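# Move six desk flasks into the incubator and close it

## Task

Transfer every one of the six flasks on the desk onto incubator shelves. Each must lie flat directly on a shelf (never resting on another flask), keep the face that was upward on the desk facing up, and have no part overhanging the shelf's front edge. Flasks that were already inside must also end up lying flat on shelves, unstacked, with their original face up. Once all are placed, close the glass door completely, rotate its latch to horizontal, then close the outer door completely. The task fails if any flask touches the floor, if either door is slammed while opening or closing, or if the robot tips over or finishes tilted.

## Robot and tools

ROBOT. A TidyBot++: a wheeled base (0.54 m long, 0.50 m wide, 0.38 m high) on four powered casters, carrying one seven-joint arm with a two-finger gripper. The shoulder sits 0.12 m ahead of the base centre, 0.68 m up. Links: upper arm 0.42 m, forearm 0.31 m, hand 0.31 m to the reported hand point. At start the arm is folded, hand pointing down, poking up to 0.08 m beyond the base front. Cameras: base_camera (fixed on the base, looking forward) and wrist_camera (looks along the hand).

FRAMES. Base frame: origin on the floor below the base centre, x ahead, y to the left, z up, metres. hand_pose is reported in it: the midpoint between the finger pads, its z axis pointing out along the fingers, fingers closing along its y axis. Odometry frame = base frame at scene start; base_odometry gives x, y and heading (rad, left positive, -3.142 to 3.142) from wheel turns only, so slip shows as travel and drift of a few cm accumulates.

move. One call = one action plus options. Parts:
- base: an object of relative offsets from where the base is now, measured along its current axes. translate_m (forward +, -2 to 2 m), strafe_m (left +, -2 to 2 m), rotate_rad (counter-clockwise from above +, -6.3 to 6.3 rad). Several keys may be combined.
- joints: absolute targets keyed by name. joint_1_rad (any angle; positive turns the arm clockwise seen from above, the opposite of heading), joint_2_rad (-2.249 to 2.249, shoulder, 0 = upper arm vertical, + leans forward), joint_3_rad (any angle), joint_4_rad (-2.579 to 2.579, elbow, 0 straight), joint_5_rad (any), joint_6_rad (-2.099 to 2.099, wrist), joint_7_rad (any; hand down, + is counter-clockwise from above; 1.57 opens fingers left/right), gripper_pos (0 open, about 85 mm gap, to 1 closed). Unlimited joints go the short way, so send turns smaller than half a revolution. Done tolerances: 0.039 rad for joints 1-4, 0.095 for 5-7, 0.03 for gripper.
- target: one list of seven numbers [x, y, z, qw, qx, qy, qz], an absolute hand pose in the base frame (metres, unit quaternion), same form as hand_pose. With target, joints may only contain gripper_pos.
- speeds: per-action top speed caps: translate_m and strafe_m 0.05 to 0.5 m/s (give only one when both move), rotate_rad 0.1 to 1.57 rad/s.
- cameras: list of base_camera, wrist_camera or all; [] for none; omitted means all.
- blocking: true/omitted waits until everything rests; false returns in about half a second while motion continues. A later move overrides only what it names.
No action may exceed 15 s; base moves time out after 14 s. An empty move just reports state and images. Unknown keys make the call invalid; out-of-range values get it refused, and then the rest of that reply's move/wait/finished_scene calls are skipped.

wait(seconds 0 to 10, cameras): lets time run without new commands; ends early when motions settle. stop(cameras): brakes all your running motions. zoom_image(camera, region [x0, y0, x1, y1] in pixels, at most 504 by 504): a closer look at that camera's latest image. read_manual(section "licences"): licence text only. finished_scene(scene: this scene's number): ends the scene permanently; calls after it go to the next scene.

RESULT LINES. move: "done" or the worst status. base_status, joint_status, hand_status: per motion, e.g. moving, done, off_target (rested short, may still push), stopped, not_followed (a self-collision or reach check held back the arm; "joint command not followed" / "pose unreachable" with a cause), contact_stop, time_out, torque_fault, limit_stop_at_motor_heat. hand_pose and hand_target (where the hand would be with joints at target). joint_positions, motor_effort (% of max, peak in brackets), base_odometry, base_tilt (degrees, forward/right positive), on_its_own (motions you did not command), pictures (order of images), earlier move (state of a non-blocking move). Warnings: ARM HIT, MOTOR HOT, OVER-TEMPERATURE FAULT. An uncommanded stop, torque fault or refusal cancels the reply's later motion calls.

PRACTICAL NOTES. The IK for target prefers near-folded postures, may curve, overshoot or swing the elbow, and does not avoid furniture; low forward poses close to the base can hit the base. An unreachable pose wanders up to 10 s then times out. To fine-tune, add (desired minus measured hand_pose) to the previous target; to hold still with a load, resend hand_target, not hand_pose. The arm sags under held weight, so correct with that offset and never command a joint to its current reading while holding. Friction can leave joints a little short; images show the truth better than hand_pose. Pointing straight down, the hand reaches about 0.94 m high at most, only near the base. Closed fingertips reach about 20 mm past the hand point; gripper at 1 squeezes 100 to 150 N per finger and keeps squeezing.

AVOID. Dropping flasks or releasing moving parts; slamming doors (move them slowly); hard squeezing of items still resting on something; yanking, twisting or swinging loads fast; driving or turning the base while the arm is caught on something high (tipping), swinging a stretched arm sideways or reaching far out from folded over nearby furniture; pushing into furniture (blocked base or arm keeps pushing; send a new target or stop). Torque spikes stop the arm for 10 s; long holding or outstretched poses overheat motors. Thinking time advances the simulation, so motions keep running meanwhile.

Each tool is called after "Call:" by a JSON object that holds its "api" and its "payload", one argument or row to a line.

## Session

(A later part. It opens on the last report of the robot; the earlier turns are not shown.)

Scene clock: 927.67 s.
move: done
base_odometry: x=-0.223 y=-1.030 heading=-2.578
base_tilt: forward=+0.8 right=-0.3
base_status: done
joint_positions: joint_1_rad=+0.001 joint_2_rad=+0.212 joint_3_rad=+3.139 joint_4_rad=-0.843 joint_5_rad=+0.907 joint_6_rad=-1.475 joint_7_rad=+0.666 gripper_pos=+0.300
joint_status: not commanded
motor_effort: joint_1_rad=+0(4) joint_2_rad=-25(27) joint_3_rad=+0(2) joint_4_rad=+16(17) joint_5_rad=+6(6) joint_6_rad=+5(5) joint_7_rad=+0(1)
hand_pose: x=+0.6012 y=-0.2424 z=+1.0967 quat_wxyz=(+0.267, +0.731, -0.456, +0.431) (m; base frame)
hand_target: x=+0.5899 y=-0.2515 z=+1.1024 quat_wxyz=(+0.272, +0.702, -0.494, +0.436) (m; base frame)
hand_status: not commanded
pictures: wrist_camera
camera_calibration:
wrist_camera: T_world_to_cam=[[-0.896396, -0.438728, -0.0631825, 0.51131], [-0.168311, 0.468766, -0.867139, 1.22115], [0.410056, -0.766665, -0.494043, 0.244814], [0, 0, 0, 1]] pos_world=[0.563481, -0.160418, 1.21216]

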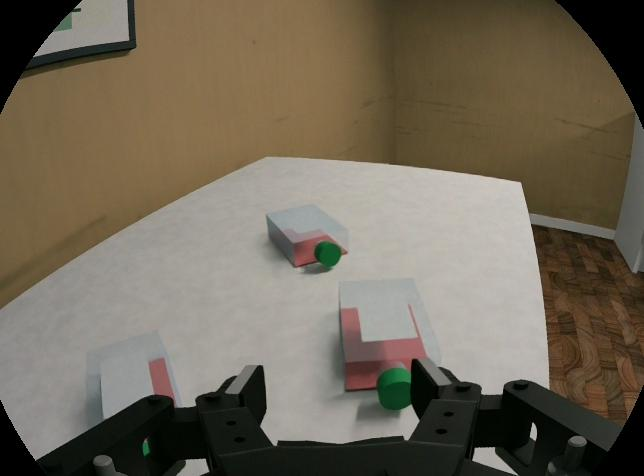

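Call:
{"api": "zoom_image", "payload": {
  "camera": "wrist_camera",
  "region": [240, 180, 480, 430]
}}

Scaled by 2.016.

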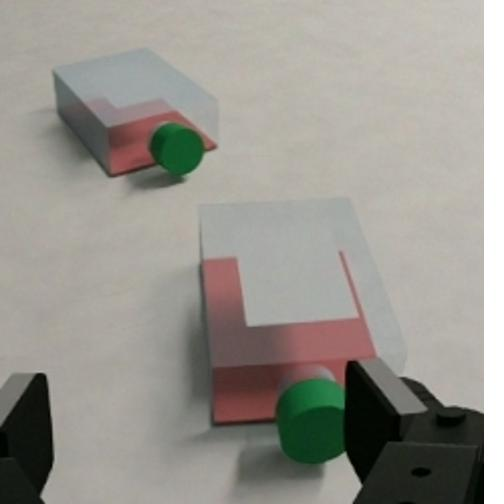

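Call:
{"api": "move", "payload": {
  "base": {"translate_m": -0.02, "strafe_m": -0.03},
  "speeds": {"translate_m": 0.1},
  "joints": {"joint_1_rad": 0.0, "joint_2_rad": 0.105, "joint_3_rad": 3.1416, "joint_4_rad": -1.365, "joint_5_rad": 1.02, "joint_6_rad": -1.21, "joint_7_rad": 0.23, "gripper_pos": 0.3},
  "cameras": ["wrist_camera"]
}}

Scene clock: 952.13 s.
move: done
base_odometry: x=-0.222 y=-0.994 heading=-2.578
base_tilt: forward=+0.8 right=-0.3
base_status: done
joint_positions: joint_1_rad=+0.001 joint_2_rad=+0.122 joint_3_rad=+3.139 joint_4_rad=-1.351 joint_5_rad=+0.970 joint_6_rad=-1.248 joint_7_rad=+0.309 gripper_pos=+0.300
joint_status: all done
motor_effort: joint_1_rad=+1(4) joint_2_rad=-23(28) joint_3_rad=-1(2) joint_4_rad=+18(19) joint_5_rad=+7(8) joint_6_rad=+3(6) joint_7_rad=+0(1)
hand_pose: x=+0.5979 y=-0.2416 z=+0.9736 quat_wxyz=(+0.265, +0.730, -0.467, +0.423) (m; base frame)
hand_target: x=+0.6006 y=-0.2470 z=+0.9910 quat_wxyz=(+0.255, +0.705, -0.478, +0.457) (m; base frame)
hand_status: not commanded
pictures: wrist_camera
camera_calibration:
wrist_camera: T_world_to_cam=[[-0.90524, -0.419266, -0.0689663, 0.516604], [-0.160985, 0.488638, -0.857506, 1.10456], [0.393223, -0.765147, -0.50983, 0.211778], [0, 0, 0, 1]] pos_world=[0.562192, -0.161092, 1.09076]

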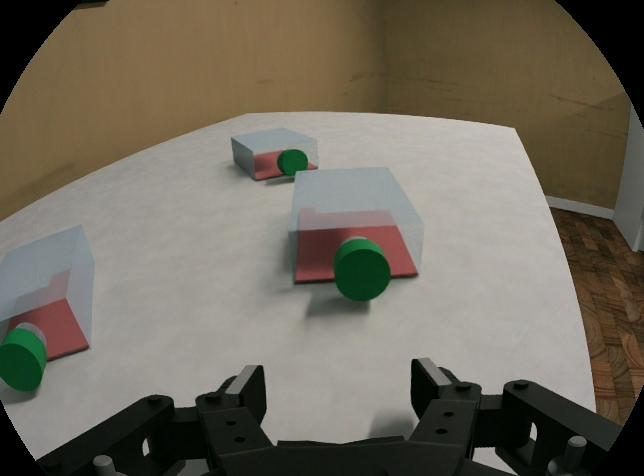

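Call:
{"api": "move", "payload": {
  "base": {"translate_m": 0.028, "strafe_m": -0.070, "rotate_rad": -0.025},
  "speeds": {"translate_m": 0.08},
  "cameras": ["wrist_camera"]
}}

Scene clock: 967.37 s.
move: done
base_odometry: x=-0.283 y=-0.950 heading=-2.603
base_tilt: forward=+0.8 right=-0.2
base_status: done
joint_positions: joint_1_rad=+0.001 joint_2_rad=+0.118 joint_3_rad=+3.140 joint_4_rad=-1.351 joint_5_rad=+0.975 joint_6_rad=-1.244 joint_7_rad=+0.306 gripper_pos=+0.300
joint_status: not commanded
motor_effort: joint_1_rad=+0(4) joint_2_rad=-24(25) joint_3_rad=+0(3) joint_4_rad=+18(19) joint_5_rad=+7(8) joint_6_rad=+3(3) joint_7_rad=+0(0)
hand_pose: x=+0.5972 y=-0.2430 z=+0.9768 quat_wxyz=(+0.264, +0.727, -0.468, +0.426) (m; base frame)
hand_target: x=+0.6006 y=-0.2470 z=+0.9910 quat_wxyz=(+0.255, +0.705, -0.478, +0.457) (m; base frame)
hand_status: not commanded
pictures: wrist_camera
camera_calibration:
wrist_camera: T_world_to_cam=[[-0.90503, -0.418766, -0.0745327, 0.521], [-0.153707, 0.485375, -0.860689, 1.10585], [0.396604, -0.767493, -0.503646, 0.204023], [0, 0, 0, 1]] pos_world=[0.560581, -0.161989, 1.09338]

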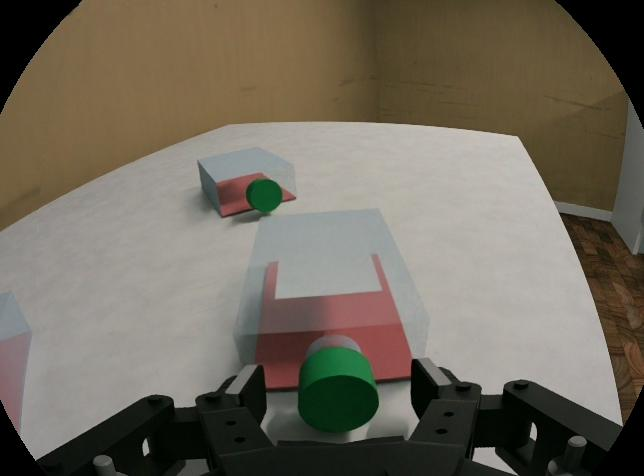

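Call:
{"api": "move", "payload": {
  "base": {"translate_m": 0.006, "strafe_m": -0.011},
  "speeds": {"translate_m": 0.05},
  "joints": {"joint_4_rad": -1.395, "joint_6_rad": -1.187},
  "cameras": ["wrist_camera"]
}}

Scene clock: 974.23 s.
move: done
base_odometry: x=-0.294 y=-0.943 heading=-2.603
base_tilt: forward=+0.8 right=-0.3
base_status: done
joint_positions: joint_1_rad=+0.001 joint_2_rad=+0.113 joint_3_rad=+3.140 joint_4_rad=-1.384 joint_5_rad=+0.975 joint_6_rad=-1.221 joint_7_rad=+0.306 gripper_pos=+0.300
joint_status: all done
motor_effort: joint_1_rad=+0(4) joint_2_rad=-23(26) joint_3_rad=+0(2) joint_4_rad=+18(20) joint_5_rad=+7(7) joint_6_rad=+3(3) joint_7_rad=+0(1)
hand_pose: x=+0.5985 y=-0.2410 z=+0.9669 quat_wxyz=(+0.265, +0.735, -0.458, +0.424) (m; base frame)
hand_target: x=+0.6036 y=-0.2448 z=+0.9798 quat_wxyz=(+0.256, +0.714, -0.469, +0.454) (m; base frame)
hand_status: not commanded
pictures: wrist_camera
camera_calibration:
wrist_camera: T_world_to_cam=[[-0.897761, -0.436375, -0.0600164, 0.499664], [-0.176078, 0.480416, -0.859184, 1.10727], [0.403759, -0.760774, -0.508135, 0.201729], [0, 0, 0, 1]] pos_world=[0.562095, -0.16044, 1.08384]

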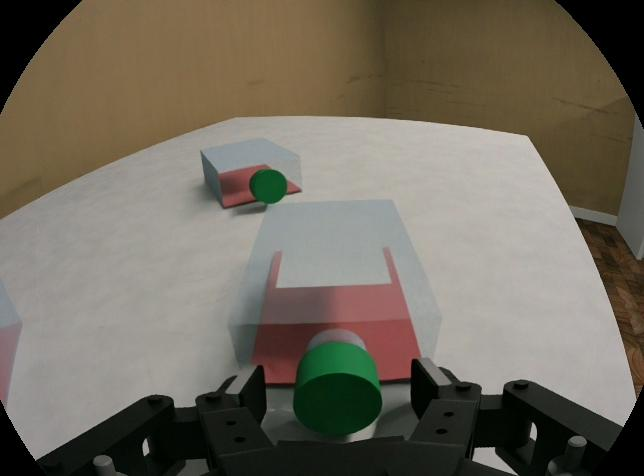

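Call:
{"api": "move", "payload": {
  "base": {"translate_m": 0.002, "strafe_m": -0.006},
  "speeds": {"strafe_m": 0.05},
  "joints": {"gripper_pos": 0.55},
  "cameras": []
}}

Call:
{"api": "move", "payload": {
  "joints": {"gripper_pos": 0.85},
  "cameras": ["wrist_camera"]
}}

Scene clock: 980.57 s.
move: done
base_odometry: x=-0.299 y=-0.939 heading=-2.603
base_tilt: forward=+0.8 right=-0.2
base_status: done
joint_positions: joint_1_rad=+0.001 joint_2_rad=+0.112 joint_3_rad=+3.141 joint_4_rad=-1.384 joint_5_rad=+0.978 joint_6_rad=-1.220 joint_7_rad=+0.306 gripper_pos=+0.550
joint_status: all done
motor_effort: joint_1_rad=+1(3) joint_2_rad=-23(24) joint_3_rad=-1(3) joint_4_rad=+18(19) joint_5_rad=+6(7) joint_6_rad=+3(3) joint_7_rad=+0(0)
hand_pose: x=+0.5986 y=-0.2414 z=+0.9680 quat_wxyz=(+0.265, +0.734, -0.458, +0.425) (m; base frame)
hand_target: x=+0.6036 y=-0.2448 z=+0.9798 quat_wxyz=(+0.256, +0.714, -0.469, +0.454) (m; base frame)
hand_status: not commanded
pictures: none
No camera images: "cameras" was empty.

Scene clock: 981.27 s.
move: off_target
base_odometry: x=-0.299 y=-0.939 heading=-2.603
base_tilt: forward=+0.8 right=-0.3
base_status: not commanded
joint_positions: joint_1_rad=+0.001 joint_2_rad=+0.112 joint_3_rad=+3.141 joint_4_rad=-1.384 joint_5_rad=+0.979 joint_6_rad=-1.218 joint_7_rad=+0.306 gripper_pos=+0.681
joint_status: gripper_pos off_target (ended at +0.681, target +0.850)
motor_effort: joint_1_rad=+0(2) joint_2_rad=-23(23) joint_3_rad=-1(1) joint_4_rad=+17(19) joint_5_rad=+6(7) joint_6_rad=+3(3) joint_7_rad=+0(1)
hand_pose: x=+0.5989 y=-0.2414 z=+0.9687 quat_wxyz=(+0.265, +0.734, -0.457, +0.426) (m; base frame)
hand_target: x=+0.6036 y=-0.2448 z=+0.9798 quat_wxyz=(+0.256, +0.714, -0.469, +0.454) (m; base frame)
hand_status: not commanded
pictures: wrist_camera
camera_calibration:
wrist_camera: T_world_to_cam=[[-0.896655, -0.438435, -0.0615218, 0.500243], [-0.174082, 0.476912, -0.86154, 1.10923], [0.40707, -0.761794, -0.503949, 0.195917], [0, 0, 0, 1]] pos_world=[0.56189, -0.16043, 1.08515]

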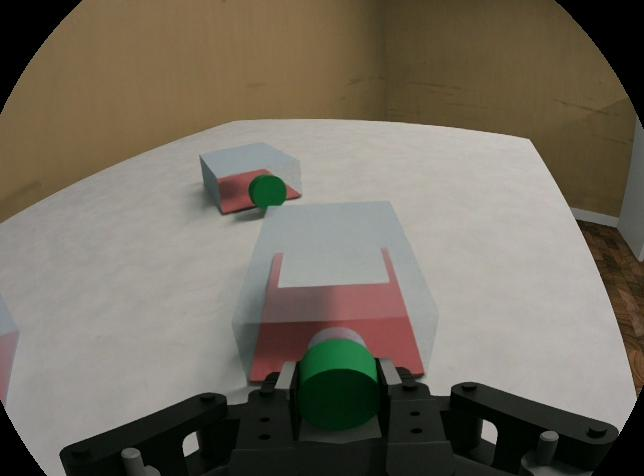

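Call:
{"api": "move", "payload": {
  "joints": {"gripper_pos": 0.88, "joint_2_rad": 0.22, "joint_4_rad": -0.85, "joint_5_rad": 0.93, "joint_6_rad": -1.49, "joint_7_rad": 0.58},
  "cameras": []
}}

Call:
{"api": "move", "payload": {
  "base": {"translate_m": -1.20, "strafe_m": -1.265, "rotate_rad": -1.547},
  "speeds": {"translate_m": 0.42, "rotate_rad": 0.6},
  "joints": {"joint_1_rad": 0.0, "joint_2_rad": -0.01, "joint_3_rad": 3.1416, "joint_4_rad": -1.33, "joint_5_rad": -0.035, "joint_6_rad": -0.76, "joint_7_rad": 1.63},
  "cameras": ["base_camera","wrist_camera"]
}}

Scene clock: 996.60 s.
move: off_target
base_odometry: x=-0.299 y=-0.939 heading=-2.603
base_tilt: forward=+0.8 right=-0.3
base_status: not commanded
joint_positions: joint_1_rad=+0.001 joint_2_rad=+0.201 joint_3_rad=+3.141 joint_4_rad=-0.873 joint_5_rad=+0.967 joint_6_rad=-1.455 joint_7_rad=+0.502 gripper_pos=+0.681
joint_status: gripper_pos off_target (ended at +0.681, target +0.880); the others done
motor_effort: joint_1_rad=+0(2) joint_2_rad=-25(26) joint_3_rad=+0(1) joint_4_rad=+18(21) joint_5_rad=+7(9) joint_6_rad=+5(6) joint_7_rad=+0(1)
hand_pose: x=+0.5947 y=-0.2536 z=+1.1068 quat_wxyz=(+0.257, +0.681, -0.506, +0.463) (m; base frame)
hand_target: x=+0.5978 y=-0.2475 z=+1.0924 quat_wxyz=(+0.264, +0.709, -0.489, +0.434) (m; base frame)
hand_status: not commanded
pictures: none
No camera images: "cameras" was empty.

Scene clock: 1001.97 s.
move: done
base_odometry: x=+0.082 y=+0.762 heading=+2.133
base_tilt: forward=+0.8 right=-0.3
base_status: done
joint_positions: joint_1_rad=-0.001 joint_2_rad=+0.007 joint_3_rad=+3.141 joint_4_rad=-1.321 joint_5_rad=+0.007 joint_6_rad=-0.799 joint_7_rad=+1.554 gripper_pos=+0.681
joint_status: all done
motor_effort: joint_1_rad=+1(5) joint_2_rad=-22(29) joint_3_rad=-1(3) joint_4_rad=+20(22) joint_5_rad=+0(8) joint_6_rad=+9(9) joint_7_rad=+0(1)
hand_pose: x=+0.6914 y=+0.0010 z=+1.0135 quat_wxyz=(-0.001, +0.874, -0.006, +0.486) (m; base frame)
hand_target: x=+0.6911 y=+0.0088 z=+1.0290 quat_wxyz=(-0.002, +0.862, +0.021, +0.506) (m; base frame)
hand_status: not commanded
pictures: base_camera, wrist_camera
camera_calibration:
wrist_camera: T_world_to_cam=[[-0.0130484, -0.997636, -0.0674756, 0.0878711], [-0.536197, 0.0639398, -0.841667, 1.27905], [0.843992, 0.0251978, -0.535764, 0.0947626], [0, 0, 0, 1]] pos_world=[0.606993, 0.00349315, 1.13324]

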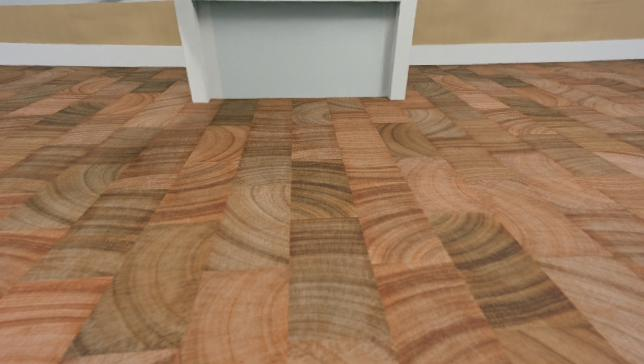

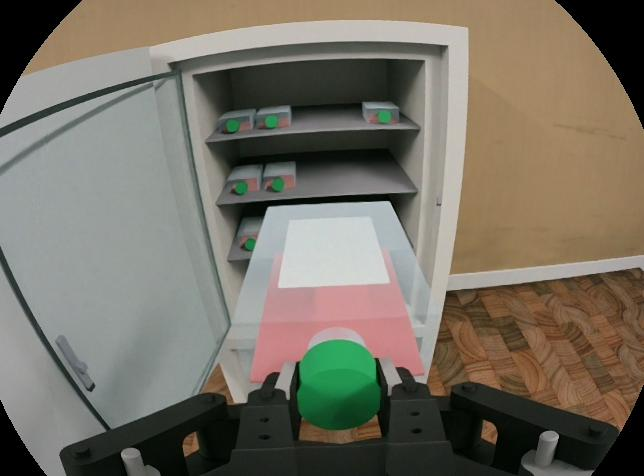

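Call:
{"api": "move", "payload": {
  "base": {"translate_m": 0.54, "strafe_m": -0.033},
  "speeds": {"translate_m": 0.3},
  "cameras": ["base_camera","wrist_camera"]
}}

Scene clock: 1024.23 s.
move: done
base_odometry: x=-0.177 y=+1.237 heading=+2.133
base_tilt: forward=+0.8 right=-0.2
base_status: done
joint_positions: joint_1_rad=-0.001 joint_2_rad=-0.003 joint_3_rad=+3.141 joint_4_rad=-1.323 joint_5_rad=+0.007 joint_6_rad=-0.798 joint_7_rad=+1.554 gripper_pos=+0.681
joint_status: not commanded
motor_effort: joint_1_rad=+0(2) joint_2_rad=-22(26) joint_3_rad=-1(2) joint_4_rad=+22(23) joint_5_rad=-1(1) joint_6_rad=+9(9) joint_7_rad=+0(1)
hand_pose: x=+0.6881 y=+0.0010 z=+1.0189 quat_wxyz=(-0.001, +0.872, -0.005, +0.490) (m; base frame)
hand_target: x=+0.6911 y=+0.0088 z=+1.0290 quat_wxyz=(-0.002, +0.862, +0.021, +0.506) (m; base frame)
hand_status: not commanded
pictures: base_camera, wrist_camera
camera_calibration:
wrist_camera: T_world_to_cam=[[-0.0122044, -0.997639, -0.0675806, 0.0878327], [-0.527364, 0.0638437, -0.847238, 1.28147], [0.849552, 0.0252995, -0.526898, 0.0876853], [0, 0, 0, 1]] pos_world=[0.602378, 0.0035933, 1.13784]

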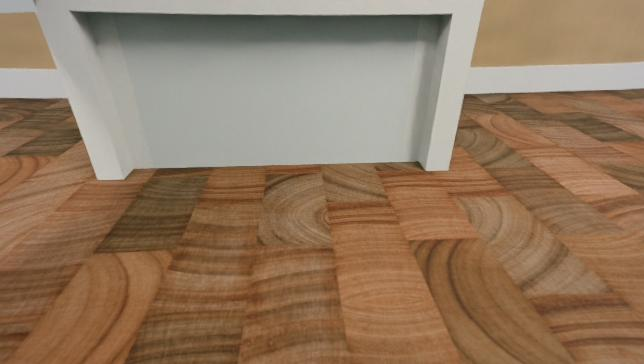

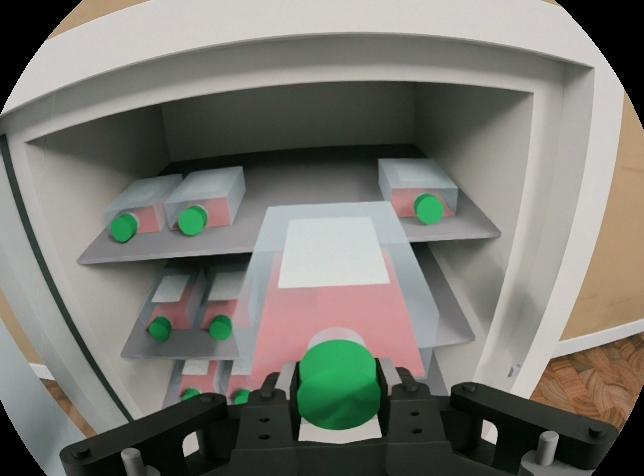

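Call:
{"api": "move", "payload": {
  "base": {"translate_m": 0.27, "strafe_m": 0.022},
  "speeds": {"translate_m": 0.12},
  "joints": {"joint_4_rad": -1.37, "joint_6_rad": -0.70},
  "cameras": ["wrist_camera"]
}}

Scene clock: 1038.20 s.
move: done
base_odometry: x=-0.340 y=+1.454 heading=+2.132
base_tilt: forward=+0.8 right=-0.3
base_status: done
joint_positions: joint_1_rad=-0.001 joint_2_rad=-0.005 joint_3_rad=+3.141 joint_4_rad=-1.366 joint_5_rad=+0.007 joint_6_rad=-0.736 joint_7_rad=+1.554 gripper_pos=+0.681
joint_status: all done
motor_effort: joint_1_rad=+1(1) joint_2_rad=-22(26) joint_3_rad=-1(2) joint_4_rad=+22(24) joint_5_rad=+0(1) joint_6_rad=+9(11) joint_7_rad=+0(0)
hand_pose: x=+0.6935 y=+0.0012 z=+1.0118 quat_wxyz=(-0.001, +0.867, -0.005, +0.499) (m; base frame)
hand_target: x=+0.6969 y=+0.0083 z=+1.0222 quat_wxyz=(-0.001, +0.857, +0.020, +0.515) (m; base frame)
hand_status: not commanded
pictures: wrist_camera
camera_calibration:
wrist_camera: T_world_to_cam=[[-0.0103044, -0.997664, -0.0675343, 0.0861668], [-0.509927, 0.063339, -0.857882, 1.27697], [0.860156, 0.0255976, -0.509389, 0.0542903], [0, 0, 0, 1]] pos_world=[0.605349, 0.00369407, 1.12896]

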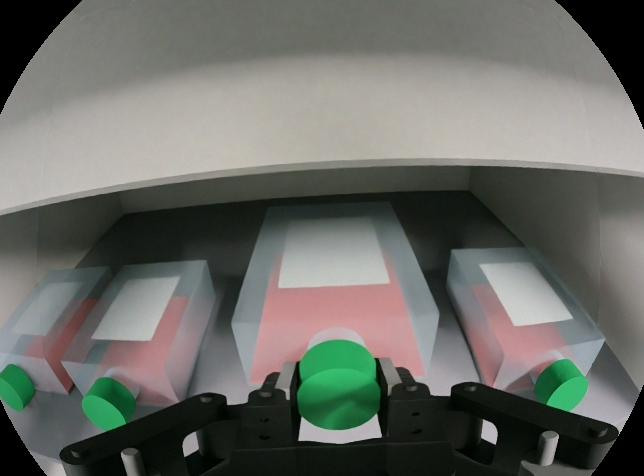

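Call:
{"api": "move", "payload": {
  "base": {"translate_m": 0.03},
  "speeds": {"translate_m": 0.08},
  "cameras": []
}}

Call:
{"api": "move", "payload": {
  "joints": {"joint_2_rad": -0.02, "joint_4_rad": -1.515, "joint_6_rad": -0.553},
  "cameras": ["wrist_camera"]
}}

Scene clock: 1050.40 s.
move: done
base_odometry: x=-0.356 y=+1.479 heading=+2.133
base_tilt: forward=+0.8 right=-0.3
base_status: done
joint_positions: joint_1_rad=-0.001 joint_2_rad=-0.008 joint_3_rad=+3.141 joint_4_rad=-1.376 joint_5_rad=+0.007 joint_6_rad=-0.730 joint_7_rad=+1.555 gripper_pos=+0.681
joint_status: not commanded
motor_effort: joint_1_rad=+0(2) joint_2_rad=-22(26) joint_3_rad=-1(2) joint_4_rad=+21(26) joint_5_rad=+0(1) joint_6_rad=+9(13) joint_7_rad=+0(0)
hand_pose: x=+0.6928 y=+0.0012 z=+1.0091 quat_wxyz=(-0.001, +0.867, -0.005, +0.498) (m; base frame)
hand_target: x=+0.6969 y=+0.0083 z=+1.0222 quat_wxyz=(-0.001, +0.857, +0.020, +0.515) (m; base frame)
hand_status: not commanded
pictures: none
No camera images: "cameras" was empty.

Scene clock: 1051.77 s.
move: done
base_odometry: x=-0.356 y=+1.479 heading=+2.133
base_tilt: forward=+0.8 right=-0.3
base_status: not commanded
joint_positions: joint_1_rad=-0.001 joint_2_rad=-0.014 joint_3_rad=+3.141 joint_4_rad=-1.511 joint_5_rad=+0.007 joint_6_rad=-0.595 joint_7_rad=+1.555 gripper_pos=+0.681
joint_status: all done
motor_effort: joint_1_rad=+1(1) joint_2_rad=-22(24) joint_3_rad=-1(1) joint_4_rad=+21(23) joint_5_rad=+0(0) joint_6_rad=+9(10) joint_7_rad=+0(1)
hand_pose: x=+0.6966 y=+0.0014 z=+0.9701 quat_wxyz=(-0.001, +0.866, -0.004, +0.501) (m; base frame)
hand_target: x=+0.7006 y=+0.0071 z=+0.9834 quat_wxyz=(+0.000, +0.854, +0.017, +0.520) (m; base frame)
hand_status: not commanded
pictures: wrist_camera
camera_calibration:
wrist_camera: T_world_to_cam=[[-0.00846143, -0.997756, -0.0664242, 0.0812335], [-0.506937, 0.061538, -0.859784, 1.24255], [0.861942, 0.0263979, -0.50632, 0.0261512], [0, 0, 0, 1]] pos_world=[0.608041, 0.00389682, 1.08696]

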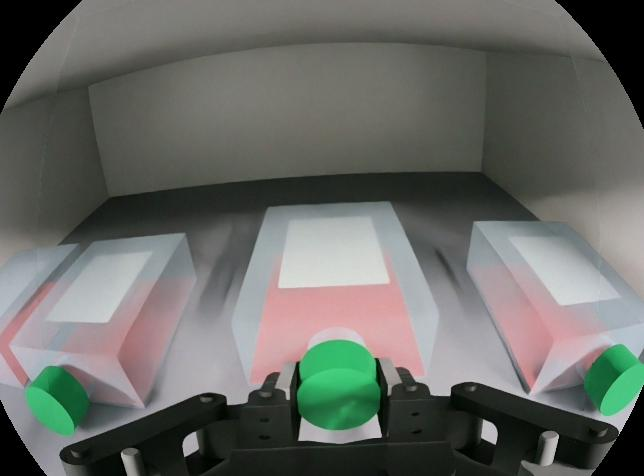

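Good. Lower the rest.

Call:
{"api": "move", "payload": {
  "joints": {"joint_2_rad": -0.02, "joint_4_rad": -1.545, "joint_6_rad": -0.523},
  "cameras": []
}}

Call:
{"api": "move", "payload": {
  "joints": {"joint_2_rad": -0.02, "joint_4_rad": -1.562, "joint_6_rad": -0.52},
  "cameras": []
}}

Scene clock: 1055.67 s.
move: done
base_odometry: x=-0.356 y=+1.479 heading=+2.133
base_tilt: forward=+0.8 right=-0.3
base_status: not commanded
joint_positions: joint_1_rad=-0.001 joint_2_rad=-0.014 joint_3_rad=+3.141 joint_4_rad=-1.540 joint_5_rad=+0.007 joint_6_rad=-0.561 joint_7_rad=+1.555 gripper_pos=+0.681
joint_status: all done
motor_effort: joint_1_rad=+1(2) joint_2_rad=-22(23) joint_3_rad=-1(1) joint_4_rad=+21(23) joint_5_rad=+0(1) joint_6_rad=+9(10) joint_7_rad=+0(0)
hand_pose: x=+0.6980 y=+0.0015 z=+0.9626 quat_wxyz=(-0.001, +0.864, -0.004, +0.503) (m; base frame)
hand_target: x=+0.7011 y=+0.0068 z=+0.9740 quat_wxyz=(+0.000, +0.854, +0.017, +0.520) (m; base frame)
hand_status: not commanded
pictures: none
No camera images: "cameras" was empty.

Scene clock: 1056.27 s.
move: done
base_odometry: x=-0.356 y=+1.479 heading=+2.133
base_tilt: forward=+0.8 right=-0.3
base_status: not commanded
joint_positions: joint_1_rad=-0.001 joint_2_rad=-0.014 joint_3_rad=+3.141 joint_4_rad=-1.552 joint_5_rad=+0.007 joint_6_rad=-0.553 joint_7_rad=+1.555 gripper_pos=+0.681
joint_status: all done
motor_effort: joint_1_rad=+1(1) joint_2_rad=-22(22) joint_3_rad=-1(1) joint_4_rad=+21(22) joint_5_rad=+0(1) joint_6_rad=+8(9) joint_7_rad=+0(0)
hand_pose: x=+0.6974 y=+0.0015 z=+0.9578 quat_wxyz=(-0.001, +0.865, -0.004, +0.501) (m; base frame)
hand_target: x=+0.6993 y=+0.0067 z=+0.9648 quat_wxyz=(+0.000, +0.858, +0.017, +0.514) (m; base frame)
hand_status: not commanded
pictures: none
No camera images: "cameras" was empty.

Call:
{"api": "move", "payload": {
  "joints": {"joint_4_rad": -1.572, "joint_6_rad": -0.515},
  "cameras": []
}}

Call:
{"api": "move", "payload": {
  "joints": {"gripper_pos": 0.62},
  "cameras": ["wrist_camera"]
}}

Scene clock: 1066.30 s.
move: done
base_odometry: x=-0.356 y=+1.479 heading=+2.133
base_tilt: forward=+0.8 right=-0.3
base_status: not commanded
joint_positions: joint_1_rad=-0.001 joint_2_rad=-0.014 joint_3_rad=+3.141 joint_4_rad=-1.557 joint_5_rad=+0.007 joint_6_rad=-0.545 joint_7_rad=+1.555 gripper_pos=+0.681
joint_status: all done
motor_effort: joint_1_rad=+1(2) joint_2_rad=-21(22) joint_3_rad=-1(1) joint_4_rad=+20(21) joint_5_rad=+0(1) joint_6_rad=+8(8) joint_7_rad=+0(0)
hand_pose: x=+0.6978 y=+0.0015 z=+0.9575 quat_wxyz=(-0.001, +0.864, -0.004, +0.503) (m; base frame)
hand_target: x=+0.6986 y=+0.0067 z=+0.9603 quat_wxyz=(+0.000, +0.859, +0.017, +0.512) (m; base frame)
hand_status: not commanded
pictures: none
No camera images: "cameras" was empty.

Scene clock: 1066.97 s.
move: done
base_odometry: x=-0.356 y=+1.479 heading=+2.133
base_tilt: forward=+0.8 right=-0.2
base_status: not commanded
joint_positions: joint_1_rad=-0.001 joint_2_rad=-0.014 joint_3_rad=+3.141 joint_4_rad=-1.558 joint_5_rad=+0.007 joint_6_rad=-0.545 joint_7_rad=+1.555 gripper_pos=+0.620
joint_status: all done
motor_effort: joint_1_rad=+1(1) joint_2_rad=-22(22) joint_3_rad=-1(1) joint_4_rad=+21(22) joint_5_rad=+0(1) joint_6_rad=+8(8) joint_7_rad=+0(0)
hand_pose: x=+0.6977 y=+0.0015 z=+0.9572 quat_wxyz=(-0.001, +0.864, -0.004, +0.503) (m; base frame)
hand_target: x=+0.6986 y=+0.0067 z=+0.9603 quat_wxyz=(+0.000, +0.859, +0.017, +0.512) (m; base frame)
hand_status: not commanded
pictures: wrist_camera
camera_calibration:
wrist_camera: T_world_to_cam=[[-0.00778113, -0.99776, -0.0664456, 0.0800568], [-0.502742, 0.0613425, -0.862257, 1.23138], [0.864401, 0.0266957, -0.502093, 0.0129051], [0, 0, 0, 1]] pos_world=[0.608533, 0.00399711, 1.07356]

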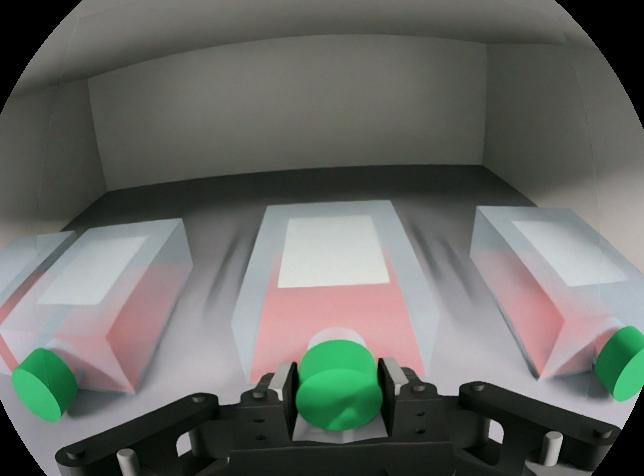

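Call:
{"api": "move", "payload": {
  "joints": {"gripper_pos": 0.45},
  "cameras": []
}}

Call:
{"api": "move", "payload": {
  "base": {"translate_m": -0.16},
  "speeds": {"translate_m": 0.1},
  "cameras": ["wrist_camera"]
}}

Scene clock: 1072.43 s.
move: done
base_odometry: x=-0.356 y=+1.479 heading=+2.133
base_tilt: forward=+0.8 right=-0.3
base_status: not commanded
joint_positions: joint_1_rad=-0.001 joint_2_rad=-0.014 joint_3_rad=+3.141 joint_4_rad=-1.558 joint_5_rad=+0.007 joint_6_rad=-0.545 joint_7_rad=+1.555 gripper_pos=+0.450
joint_status: all done
motor_effort: joint_1_rad=+0(1) joint_2_rad=-21(22) joint_3_rad=-1(1) joint_4_rad=+21(22) joint_5_rad=+0(0) joint_6_rad=+8(8) joint_7_rad=+0(0)
hand_pose: x=+0.6977 y=+0.0015 z=+0.9571 quat_wxyz=(-0.001, +0.865, -0.004, +0.503) (m; base frame)
hand_target: x=+0.6986 y=+0.0067 z=+0.9603 quat_wxyz=(+0.000, +0.859, +0.017, +0.512) (m; base frame)
hand_status: not commanded
pictures: none
No camera images: "cameras" was empty.

Scene clock: 1074.60 s.
move: done
base_odometry: x=-0.271 y=+1.344 heading=+2.132
base_tilt: forward=+0.8 right=-0.3
base_status: done
joint_positions: joint_1_rad=-0.001 joint_2_rad=-0.020 joint_3_rad=+3.141 joint_4_rad=-1.559 joint_5_rad=+0.007 joint_6_rad=-0.545 joint_7_rad=+1.555 gripper_pos=+0.450
joint_status: not commanded
motor_effort: joint_1_rad=+1(2) joint_2_rad=-21(25) joint_3_rad=-1(2) joint_4_rad=+20(22) joint_5_rad=+0(1) joint_6_rad=+8(9) joint_7_rad=+0(1)
hand_pose: x=+0.6959 y=+0.0015 z=+0.9596 quat_wxyz=(-0.001, +0.863, -0.004, +0.505) (m; base frame)
hand_target: x=+0.6986 y=+0.0067 z=+0.9603 quat_wxyz=(+0.000, +0.859, +0.017, +0.512) (m; base frame)
hand_status: not commanded
pictures: wrist_camera
camera_calibration:
wrist_camera: T_world_to_cam=[[-0.00740258, -0.997757, -0.066528, 0.0800319], [-0.498954, 0.0613416, -0.864455, 1.23206], [0.866597, 0.0267952, -0.498289, 0.0103951], [0, 0, 0, 1]] pos_world=[0.606327, 0.00399711, 1.07557]

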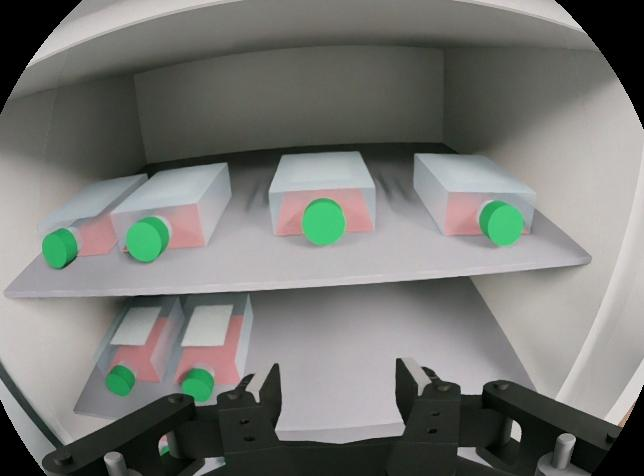

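Call:
{"api": "move", "payload": {
  "base": {"translate_m": -0.5},
  "speeds": {"translate_m": 0.4},
  "joints": {"joint_1_rad": 0.0, "joint_2_rad": 0.22, "joint_3_rad": 3.1416, "joint_4_rad": -0.827, "joint_5_rad": 0.28, "joint_6_rad": -1.085, "joint_7_rad": 1.26, "gripper_pos": 0.3},
  "cameras": []
}}

Call:
{"api": "move", "payload": {
  "base": {"translate_m": -1.44, "strafe_m": 1.23, "rotate_rad": 1.136},
  "speeds": {"translate_m": 0.42, "rotate_rad": 0.5},
  "cameras": ["wrist_camera"]
}}

Scene clock: 1097.63 s.
move: done
base_odometry: x=-0.004 y=+0.920 heading=+2.132
base_tilt: forward=+0.8 right=-0.3
base_status: done
joint_positions: joint_1_rad=-0.001 joint_2_rad=+0.204 joint_3_rad=+3.141 joint_4_rad=-0.843 joint_5_rad=+0.233 joint_6_rad=-1.047 joint_7_rad=+1.337 gripper_pos=+0.300
joint_status: all done
motor_effort: joint_1_rad=+2(2) joint_2_rad=-27(28) joint_3_rad=-1(2) joint_4_rad=+18(22) joint_5_rad=+1(2) joint_6_rad=+8(9) joint_7_rad=+0(1)
hand_pose: x=+0.7424 y=-0.0596 z=+1.1021 quat_wxyz=(+0.057, +0.854, -0.099, +0.507) (m; base frame)
hand_target: x=+0.7413 y=-0.0747 z=+1.0932 quat_wxyz=(+0.064, +0.856, -0.137, +0.495) (m; base frame)
hand_status: not commanded
pictures: none
No camera images: "cameras" was empty.

Scene clock: 1103.37 s.
move: done
base_odometry: x=-0.279 y=-0.954 heading=-3.014
base_tilt: forward=+0.8 right=-0.3
base_status: done
joint_positions: joint_1_rad=+0.001 joint_2_rad=+0.211 joint_3_rad=+3.141 joint_4_rad=-0.843 joint_5_rad=+0.243 joint_6_rad=-1.049 joint_7_rad=+1.336 gripper_pos=+0.300
joint_status: not commanded
motor_effort: joint_1_rad=+2(4) joint_2_rad=-27(31) joint_3_rad=-1(4) joint_4_rad=+18(20) joint_5_rad=+1(2) joint_6_rad=+8(8) joint_7_rad=+0(1)
hand_pose: x=+0.7448 y=-0.0640 z=+1.0975 quat_wxyz=(+0.063, +0.856, -0.101, +0.503) (m; base frame)
hand_target: x=+0.7413 y=-0.0747 z=+1.0932 quat_wxyz=(+0.064, +0.856, -0.137, +0.495) (m; base frame)
hand_status: not commanded
pictures: wrist_camera
camera_calibration:
wrist_camera: T_world_to_cam=[[-0.23699, -0.97001, -0.0539937, 0.18313], [-0.468562, 0.16281, -0.868299, 1.36771], [0.85105, -0.180479, -0.493094, 0.0311692], [0, 0, 0, 1]] pos_world=[0.657733, -0.0394137, 1.21284]

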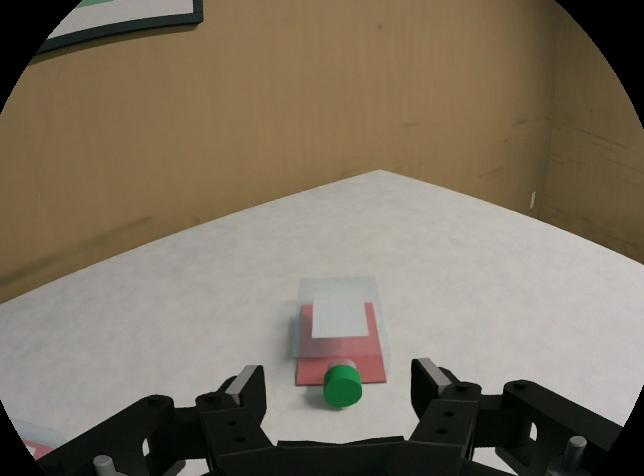

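Call:
{"api": "move", "payload": {
  "base": {"translate_m": 0.087, "strafe_m": -0.023, "rotate_rad": -0.015},
  "speeds": {"translate_m": 0.08},
  "joints": {"joint_2_rad": 0.105, "joint_4_rad": -1.385, "joint_5_rad": 0.39, "joint_6_rad": -0.635, "joint_7_rad": 1.09},
  "cameras": ["wrist_camera"]
}}

Scene clock: 1121.13 s.
move: done
base_odometry: x=-0.368 y=-0.942 heading=-3.029
base_tilt: forward=+0.8 right=-0.3
base_status: done
joint_positions: joint_1_rad=+0.001 joint_2_rad=+0.117 joint_3_rad=+3.141 joint_4_rad=-1.367 joint_5_rad=+0.343 joint_6_rad=-0.670 joint_7_rad=+1.167 gripper_pos=+0.300
joint_status: all done
motor_effort: joint_1_rad=+1(4) joint_2_rad=-25(28) joint_3_rad=-1(3) joint_4_rad=+20(22) joint_5_rad=+2(2) joint_6_rad=+7(8) joint_7_rad=+0(1)
hand_pose: x=+0.7401 y=-0.0641 z=+0.9671 quat_wxyz=(+0.060, +0.863, -0.108, +0.489) (m; base frame)
hand_target: x=+0.7400 y=-0.0689 z=+0.9755 quat_wxyz=(+0.058, +0.852, -0.126, +0.506) (m; base frame)
hand_status: not commanded
pictures: wrist_camera
camera_calibration:
wrist_camera: T_world_to_cam=[[-0.248032, -0.966776, -0.0618394, 0.190925], [-0.492776, 0.180868, -0.851152, 1.25484], [0.834058, -0.18064, -0.521265, 0.0106905], [0, 0, 0, 1]] pos_world=[0.656793, -0.0404468, 1.08544]

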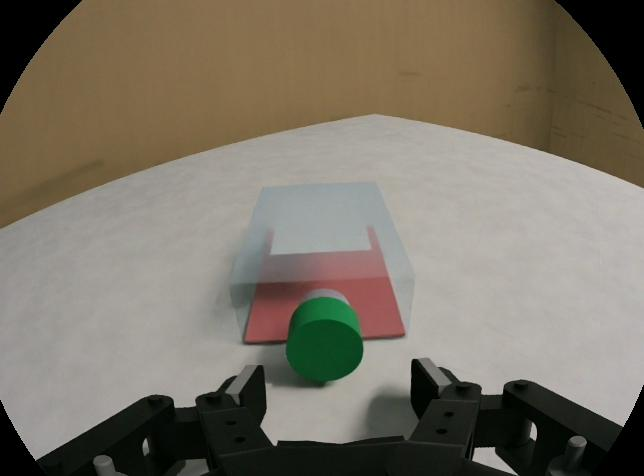

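Call:
{"api": "move", "payload": {
  "base": {"translate_m": 0.036, "strafe_m": -0.002},
  "speeds": {"translate_m": 0.06},
  "cameras": ["wrist_camera"]
}}

Scene clock: 1129.07 s.
move: done
base_odometry: x=-0.404 y=-0.944 heading=-3.029
base_tilt: forward=+0.8 right=-0.3
base_status: done
joint_positions: joint_1_rad=+0.001 joint_2_rad=+0.112 joint_3_rad=+3.141 joint_4_rad=-1.371 joint_5_rad=+0.344 joint_6_rad=-0.668 joint_7_rad=+1.166 gripper_pos=+0.300
joint_status: not commanded
motor_effort: joint_1_rad=+1(2) joint_2_rad=-25(29) joint_3_rad=-1(2) joint_4_rad=+20(21) joint_5_rad=+2(2) joint_6_rad=+7(8) joint_7_rad=+0(1)
hand_pose: x=+0.7384 y=-0.0641 z=+0.9683 quat_wxyz=(+0.060, +0.863, -0.108, +0.490) (m; base frame)
hand_target: x=+0.7400 y=-0.0689 z=+0.9755 quat_wxyz=(+0.058, +0.852, -0.126, +0.506) (m; base frame)
hand_status: not commanded
pictures: wrist_camera
camera_calibration:
wrist_camera: T_world_to_cam=[[-0.248013, -0.966738, -0.0625079, 0.191128], [-0.490597, 0.180975, -0.852386, 1.25461], [0.835347, -0.180737, -0.519163, 0.00959966], [0, 0, 0, 1]] pos_world=[0.65489, -0.0405471, 1.08634]

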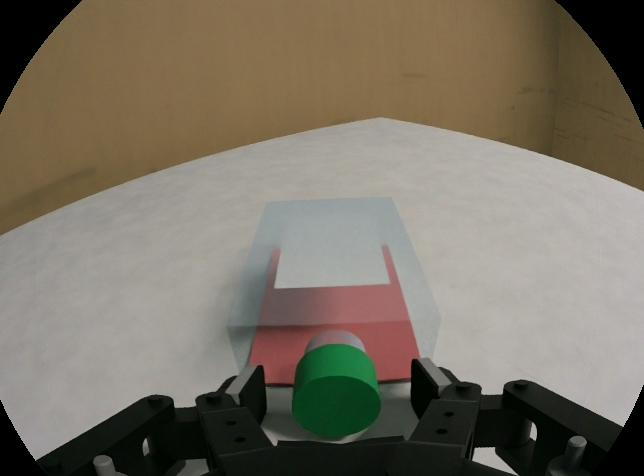

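Call:
{"api": "move", "payload": {
  "base": {"translate_m": 0.004, "strafe_m": 0.001},
  "speeds": {"translate_m": 0.05},
  "joints": {"gripper_pos": 0.55},
  "cameras": []
}}

Call:
{"api": "move", "payload": {
  "joints": {"gripper_pos": 0.85},
  "cameras": ["wrist_camera"]
}}

Call:
{"api": "move", "payload": {
  "joints": {"gripper_pos": 0.88, "joint_2_rad": 0.18, "joint_4_rad": -0.90, "joint_5_rad": 0.24, "joint_6_rad": -1.03, "joint_7_rad": 1.36},
  "cameras": []
}}

Scene clock: 1134.07 s.
move: done
base_odometry: x=-0.408 y=-0.945 heading=-3.030
base_tilt: forward=+0.8 right=-0.3
base_status: done
joint_positions: joint_1_rad=+0.001 joint_2_rad=+0.110 joint_3_rad=+3.141 joint_4_rad=-1.371 joint_5_rad=+0.345 joint_6_rad=-0.668 joint_7_rad=+1.166 gripper_pos=+0.550
joint_status: all done
motor_effort: joint_1_rad=+1(2) joint_2_rad=-26(30) joint_3_rad=-1(2) joint_4_rad=+20(22) joint_5_rad=+2(2) joint_6_rad=+7(8) joint_7_rad=+0(0)
hand_pose: x=+0.7380 y=-0.0642 z=+0.9692 quat_wxyz=(+0.060, +0.862, -0.108, +0.491) (m; base frame)
hand_target: x=+0.7400 y=-0.0689 z=+0.9755 quat_wxyz=(+0.058, +0.852, -0.126, +0.506) (m; base frame)
hand_status: not commanded
pictures: none
No camera images: "cameras" was empty.

Scene clock: 1134.77 s.
move: off_target
base_odometry: x=-0.408 y=-0.945 heading=-3.030
base_tilt: forward=+0.8 right=-0.3
base_status: not commanded
joint_positions: joint_1_rad=+0.001 joint_2_rad=+0.110 joint_3_rad=+3.141 joint_4_rad=-1.371 joint_5_rad=+0.345 joint_6_rad=-0.666 joint_7_rad=+1.166 gripper_pos=+0.681
joint_status: gripper_pos off_target (ended at +0.681, target +0.850)
motor_effort: joint_1_rad=+0(2) joint_2_rad=-25(26) joint_3_rad=-1(1) joint_4_rad=+20(21) joint_5_rad=+1(2) joint_6_rad=+7(8) joint_7_rad=+0(0)
hand_pose: x=+0.7383 y=-0.0641 z=+0.9698 quat_wxyz=(+0.060, +0.862, -0.108, +0.492) (m; base frame)
hand_target: x=+0.7400 y=-0.0689 z=+0.9755 quat_wxyz=(+0.058, +0.852, -0.126, +0.506) (m; base frame)
hand_status: not commanded
pictures: wrist_camera
camera_calibration:
wrist_camera: T_world_to_cam=[[-0.247045, -0.966966, -0.0628145, 0.190817], [-0.48756, 0.180061, -0.85432, 1.25535], [0.837409, -0.18043, -0.515937, 0.00598819], [0, 0, 0, 1]] pos_world=[0.654183, -0.0404452, 1.08754]

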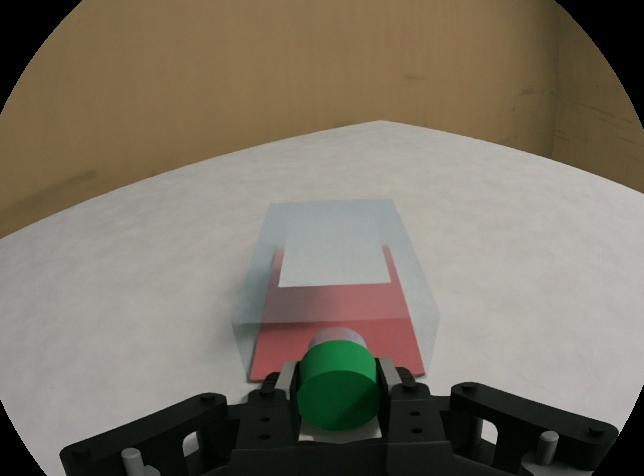

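Scene clock: 1136.73 s.
move: off_target
base_odometry: x=-0.408 y=-0.945 heading=-3.030
base_tilt: forward=+0.8 right=-0.3
base_status: not commanded
joint_positions: joint_1_rad=+0.001 joint_2_rad=+0.163 joint_3_rad=+3.141 joint_4_rad=-0.922 joint_5_rad=+0.284 joint_6_rad=-0.996 joint_7_rad=+1.283 gripper_pos=+0.681
joint_status: gripper_pos off_target (ended at +0.681, target +0.880); the others done
motor_effort: joint_1_rad=+1(2) joint_2_rad=-27(28) joint_3_rad=-1(1) joint_4_rad=+19(23) joint_5_rad=+2(3) joint_6_rad=+8(10) joint_7_rad=+0(1)
hand_pose: x=+0.7319 y=-0.0722 z=+1.1010 quat_wxyz=(+0.068, +0.846, -0.116, +0.516) (m; base frame)
hand_target: x=+0.7351 y=-0.0621 z=+1.0908 quat_wxyz=(+0.067, +0.859, -0.088, +0.500) (m; base frame)
hand_status: not commanded
pictures: none
No camera images: "cameras" was empty.

Call:
{"api": "move", "payload": {
  "base": {"translate_m": -0.813, "strafe_m": -1.685, "rotate_rad": -1.12},
  "speeds": {"translate_m": 0.42, "rotate_rad": 0.5},
  "joints": {"joint_1_rad": 0.0, "joint_2_rad": 0.0, "joint_3_rad": 3.1416, "joint_4_rad": -1.6, "joint_5_rad": -0.035, "joint_6_rad": -0.475, "joint_7_rad": 1.63},
  "cameras": ["base_camera","wrist_camera"]
}}

Scene clock: 1155.50 s.
move: done
base_odometry: x=+0.211 y=+0.820 heading=+2.133
base_tilt: forward=+0.8 right=-0.3
base_status: done
joint_positions: joint_1_rad=-0.003 joint_2_rad=+0.018 joint_3_rad=+3.141 joint_4_rad=-1.594 joint_5_rad=+0.009 joint_6_rad=-0.514 joint_7_rad=+1.554 gripper_pos=+0.681
joint_status: all done
motor_effort: joint_1_rad=+0(6) joint_2_rad=-23(29) joint_3_rad=-1(4) joint_4_rad=+21(24) joint_5_rad=+0(3) joint_6_rad=+8(9) joint_7_rad=+0(1)
hand_pose: x=+0.7053 y=+0.0023 z=+0.9254 quat_wxyz=(-0.001, +0.874, -0.004, +0.486) (m; base frame)
hand_target: x=+0.7058 y=+0.0063 z=+0.9431 quat_wxyz=(+0.000, +0.861, +0.016, +0.509) (m; base frame)
hand_status: not commanded
pictures: base_camera, wrist_camera
camera_calibration:
wrist_camera: T_world_to_cam=[[-0.009335, -0.997769, -0.0661096, 0.0794676], [-0.534902, 0.060841, -0.842721, 1.21234], [0.844862, 0.0274954, -0.534277, 0.0339049], [0, 0, 0, 1]] pos_world=[0.620582, 0.00459784, 1.04503]

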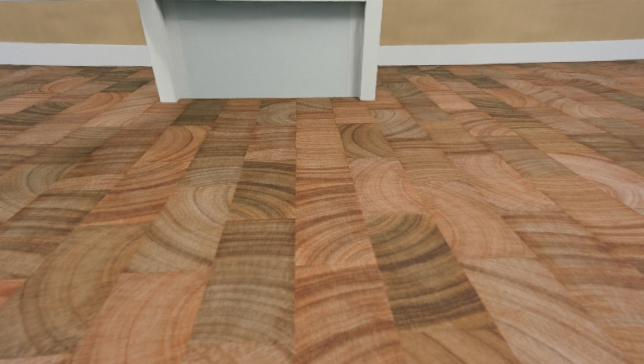

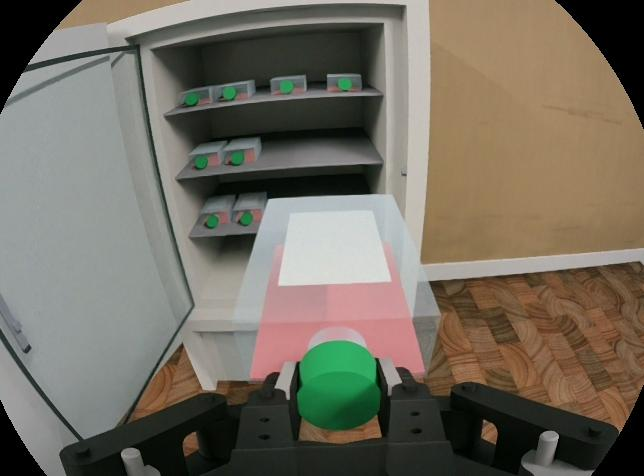

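Call:
{"api": "move", "payload": {
  "base": {"translate_m": 0.53, "strafe_m": -0.044},
  "speeds": {"translate_m": 0.3},
  "joints": {"joint_1_rad": 0.0, "joint_2_rad": 0.0, "joint_3_rad": 3.1416, "joint_4_rad": -1.86, "joint_5_rad": -0.035, "joint_6_rad": -0.20, "joint_7_rad": 1.63},
  "cameras": ["base_camera","wrist_camera"]
}}

Scene clock: 1173.20 s.
move: done
base_odometry: x=-0.034 y=+1.292 heading=+2.133
base_tilt: forward=+0.8 right=-0.3
base_status: done
joint_positions: joint_1_rad=-0.003 joint_2_rad=+0.005 joint_3_rad=+3.141 joint_4_rad=-1.853 joint_5_rad=+0.008 joint_6_rad=-0.238 joint_7_rad=+1.554 gripper_pos=+0.681
joint_status: all done
motor_effort: joint_1_rad=+0(2) joint_2_rad=-22(25) joint_3_rad=-1(2) joint_4_rad=+20(23) joint_5_rad=+0(2) joint_6_rad=+9(10) joint_7_rad=+0(1)
hand_pose: x=+0.6919 y=+0.0029 z=+0.8574 quat_wxyz=(-0.002, +0.866, -0.003, +0.499) (m; base frame)
hand_target: x=+0.6951 y=+0.0035 z=+0.8667 quat_wxyz=(+0.003, +0.857, +0.012, +0.515) (m; base frame)
hand_status: not commanded
pictures: base_camera, wrist_camera
camera_calibration:
wrist_camera: T_world_to_cam=[[-0.00496721, -0.997751, -0.0668412, 0.0731201], [-0.509546, 0.0600389, -0.858346, 1.1437], [0.860429, 0.0297951, -0.508699, -0.0238288], [0, 0, 0, 1]] pos_world=[0.603636, 0.00499895, 0.974459]

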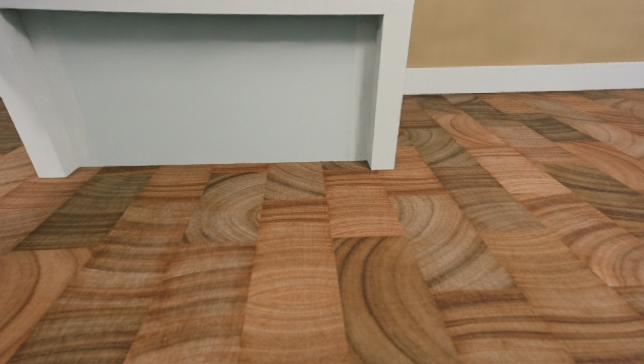

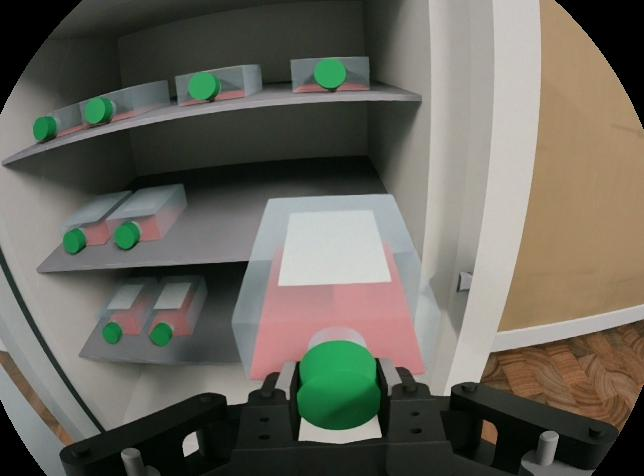

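Call:
{"api": "move", "payload": {
  "base": {"translate_m": 0.27, "strafe_m": -0.006},
  "speeds": {"translate_m": 0.12},
  "joints": {"joint_4_rad": -1.89, "joint_6_rad": -0.17},
  "cameras": ["wrist_camera"]
}}

Scene clock: 1190.07 s.
move: done
base_odometry: x=-0.173 y=+1.524 heading=+2.133
base_tilt: forward=+0.8 right=-0.3
base_status: done
joint_positions: joint_1_rad=-0.003 joint_2_rad=+0.003 joint_3_rad=+3.141 joint_4_rad=-1.885 joint_5_rad=+0.008 joint_6_rad=-0.206 joint_7_rad=+1.554 gripper_pos=+0.681
joint_status: all done
motor_effort: joint_1_rad=+1(1) joint_2_rad=-22(25) joint_3_rad=-1(1) joint_4_rad=+21(22) joint_5_rad=+0(1) joint_6_rad=+9(10) joint_7_rad=+0(0)
hand_pose: x=+0.6885 y=+0.0030 z=+0.8489 quat_wxyz=(-0.002, +0.866, -0.003, +0.500) (m; base frame)
hand_target: x=+0.6923 y=+0.0032 z=+0.8577 quat_wxyz=(+0.004, +0.857, +0.012, +0.515) (m; base frame)
hand_status: not commanded
pictures: wrist_camera
camera_calibration:
wrist_camera: T_world_to_cam=[[-0.00463668, -0.997751, -0.0668657, 0.0723467], [-0.508171, 0.0599398, -0.859168, 1.13442], [0.861244, 0.0299955, -0.507306, -0.0270752], [0, 0, 0, 1]] pos_world=[0.600133, 0.00499909, 0.96576]

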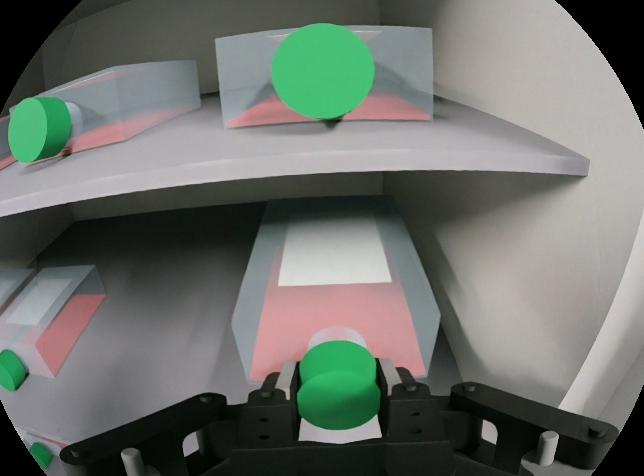

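Call:
{"api": "move", "payload": {
  "base": {"translate_m": 0.033},
  "speeds": {"translate_m": 0.08},
  "cameras": []
}}

Call:
{"api": "move", "payload": {
  "joints": {"joint_2_rad": 0.037, "joint_4_rad": -1.958, "joint_6_rad": -0.069},
  "cameras": ["wrist_camera"]
}}

Scene clock: 1205.80 s.
move: done
base_odometry: x=-0.190 y=+1.552 heading=+2.133
base_tilt: forward=+0.8 right=-0.2
base_status: done
joint_positions: joint_1_rad=-0.003 joint_2_rad=+0.002 joint_3_rad=+3.141 joint_4_rad=-1.885 joint_5_rad=+0.008 joint_6_rad=-0.206 joint_7_rad=+1.554 gripper_pos=+0.681
joint_status: not commanded
motor_effort: joint_1_rad=+0(2) joint_2_rad=-22(25) joint_3_rad=-1(1) joint_4_rad=+21(23) joint_5_rad=+0(1) joint_6_rad=+9(9) joint_7_rad=+0(0)
hand_pose: x=+0.6883 y=+0.0030 z=+0.8494 quat_wxyz=(-0.002, +0.866, -0.003, +0.500) (m; base frame)
hand_target: x=+0.6923 y=+0.0032 z=+0.8577 quat_wxyz=(+0.004, +0.857, +0.012, +0.515) (m; base frame)
hand_status: not commanded
pictures: none
No camera images: "cameras" was empty.

Scene clock: 1206.93 s.
move: done
base_odometry: x=-0.190 y=+1.552 heading=+2.133
base_tilt: forward=+0.8 right=-0.2
base_status: not commanded
joint_positions: joint_1_rad=-0.003 joint_2_rad=+0.027 joint_3_rad=+3.141 joint_4_rad=-1.953 joint_5_rad=+0.008 joint_6_rad=-0.106 joint_7_rad=+1.554 gripper_pos=+0.681
joint_status: all done
motor_effort: joint_1_rad=+1(1) joint_2_rad=-22(24) joint_3_rad=-1(1) joint_4_rad=+20(23) joint_5_rad=+0(1) joint_6_rad=+9(10) joint_7_rad=+0(0)
hand_pose: x=+0.6897 y=+0.0032 z=+0.8242 quat_wxyz=(-0.003, +0.864, -0.002, +0.504) (m; base frame)
hand_target: x=+0.6953 y=+0.0021 z=+0.8255 quat_wxyz=(+0.005, +0.858, +0.011, +0.513) (m; base frame)
hand_status: not commanded
pictures: wrist_camera
camera_calibration:
wrist_camera: T_world_to_cam=[[-0.00323381, -0.99773, -0.0672603, 0.0703777], [-0.50084, 0.0598326, -0.86347, 1.11228], [0.865534, 0.0308943, -0.499896, -0.0495852], [0, 0, 0, 1]] pos_world=[0.60022, 0.0051992, 0.940367]

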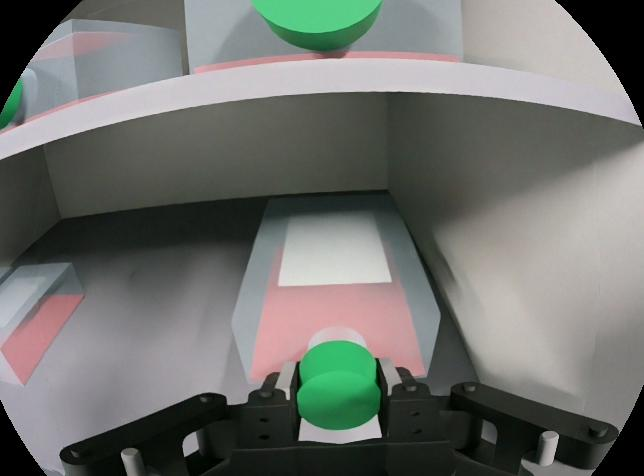

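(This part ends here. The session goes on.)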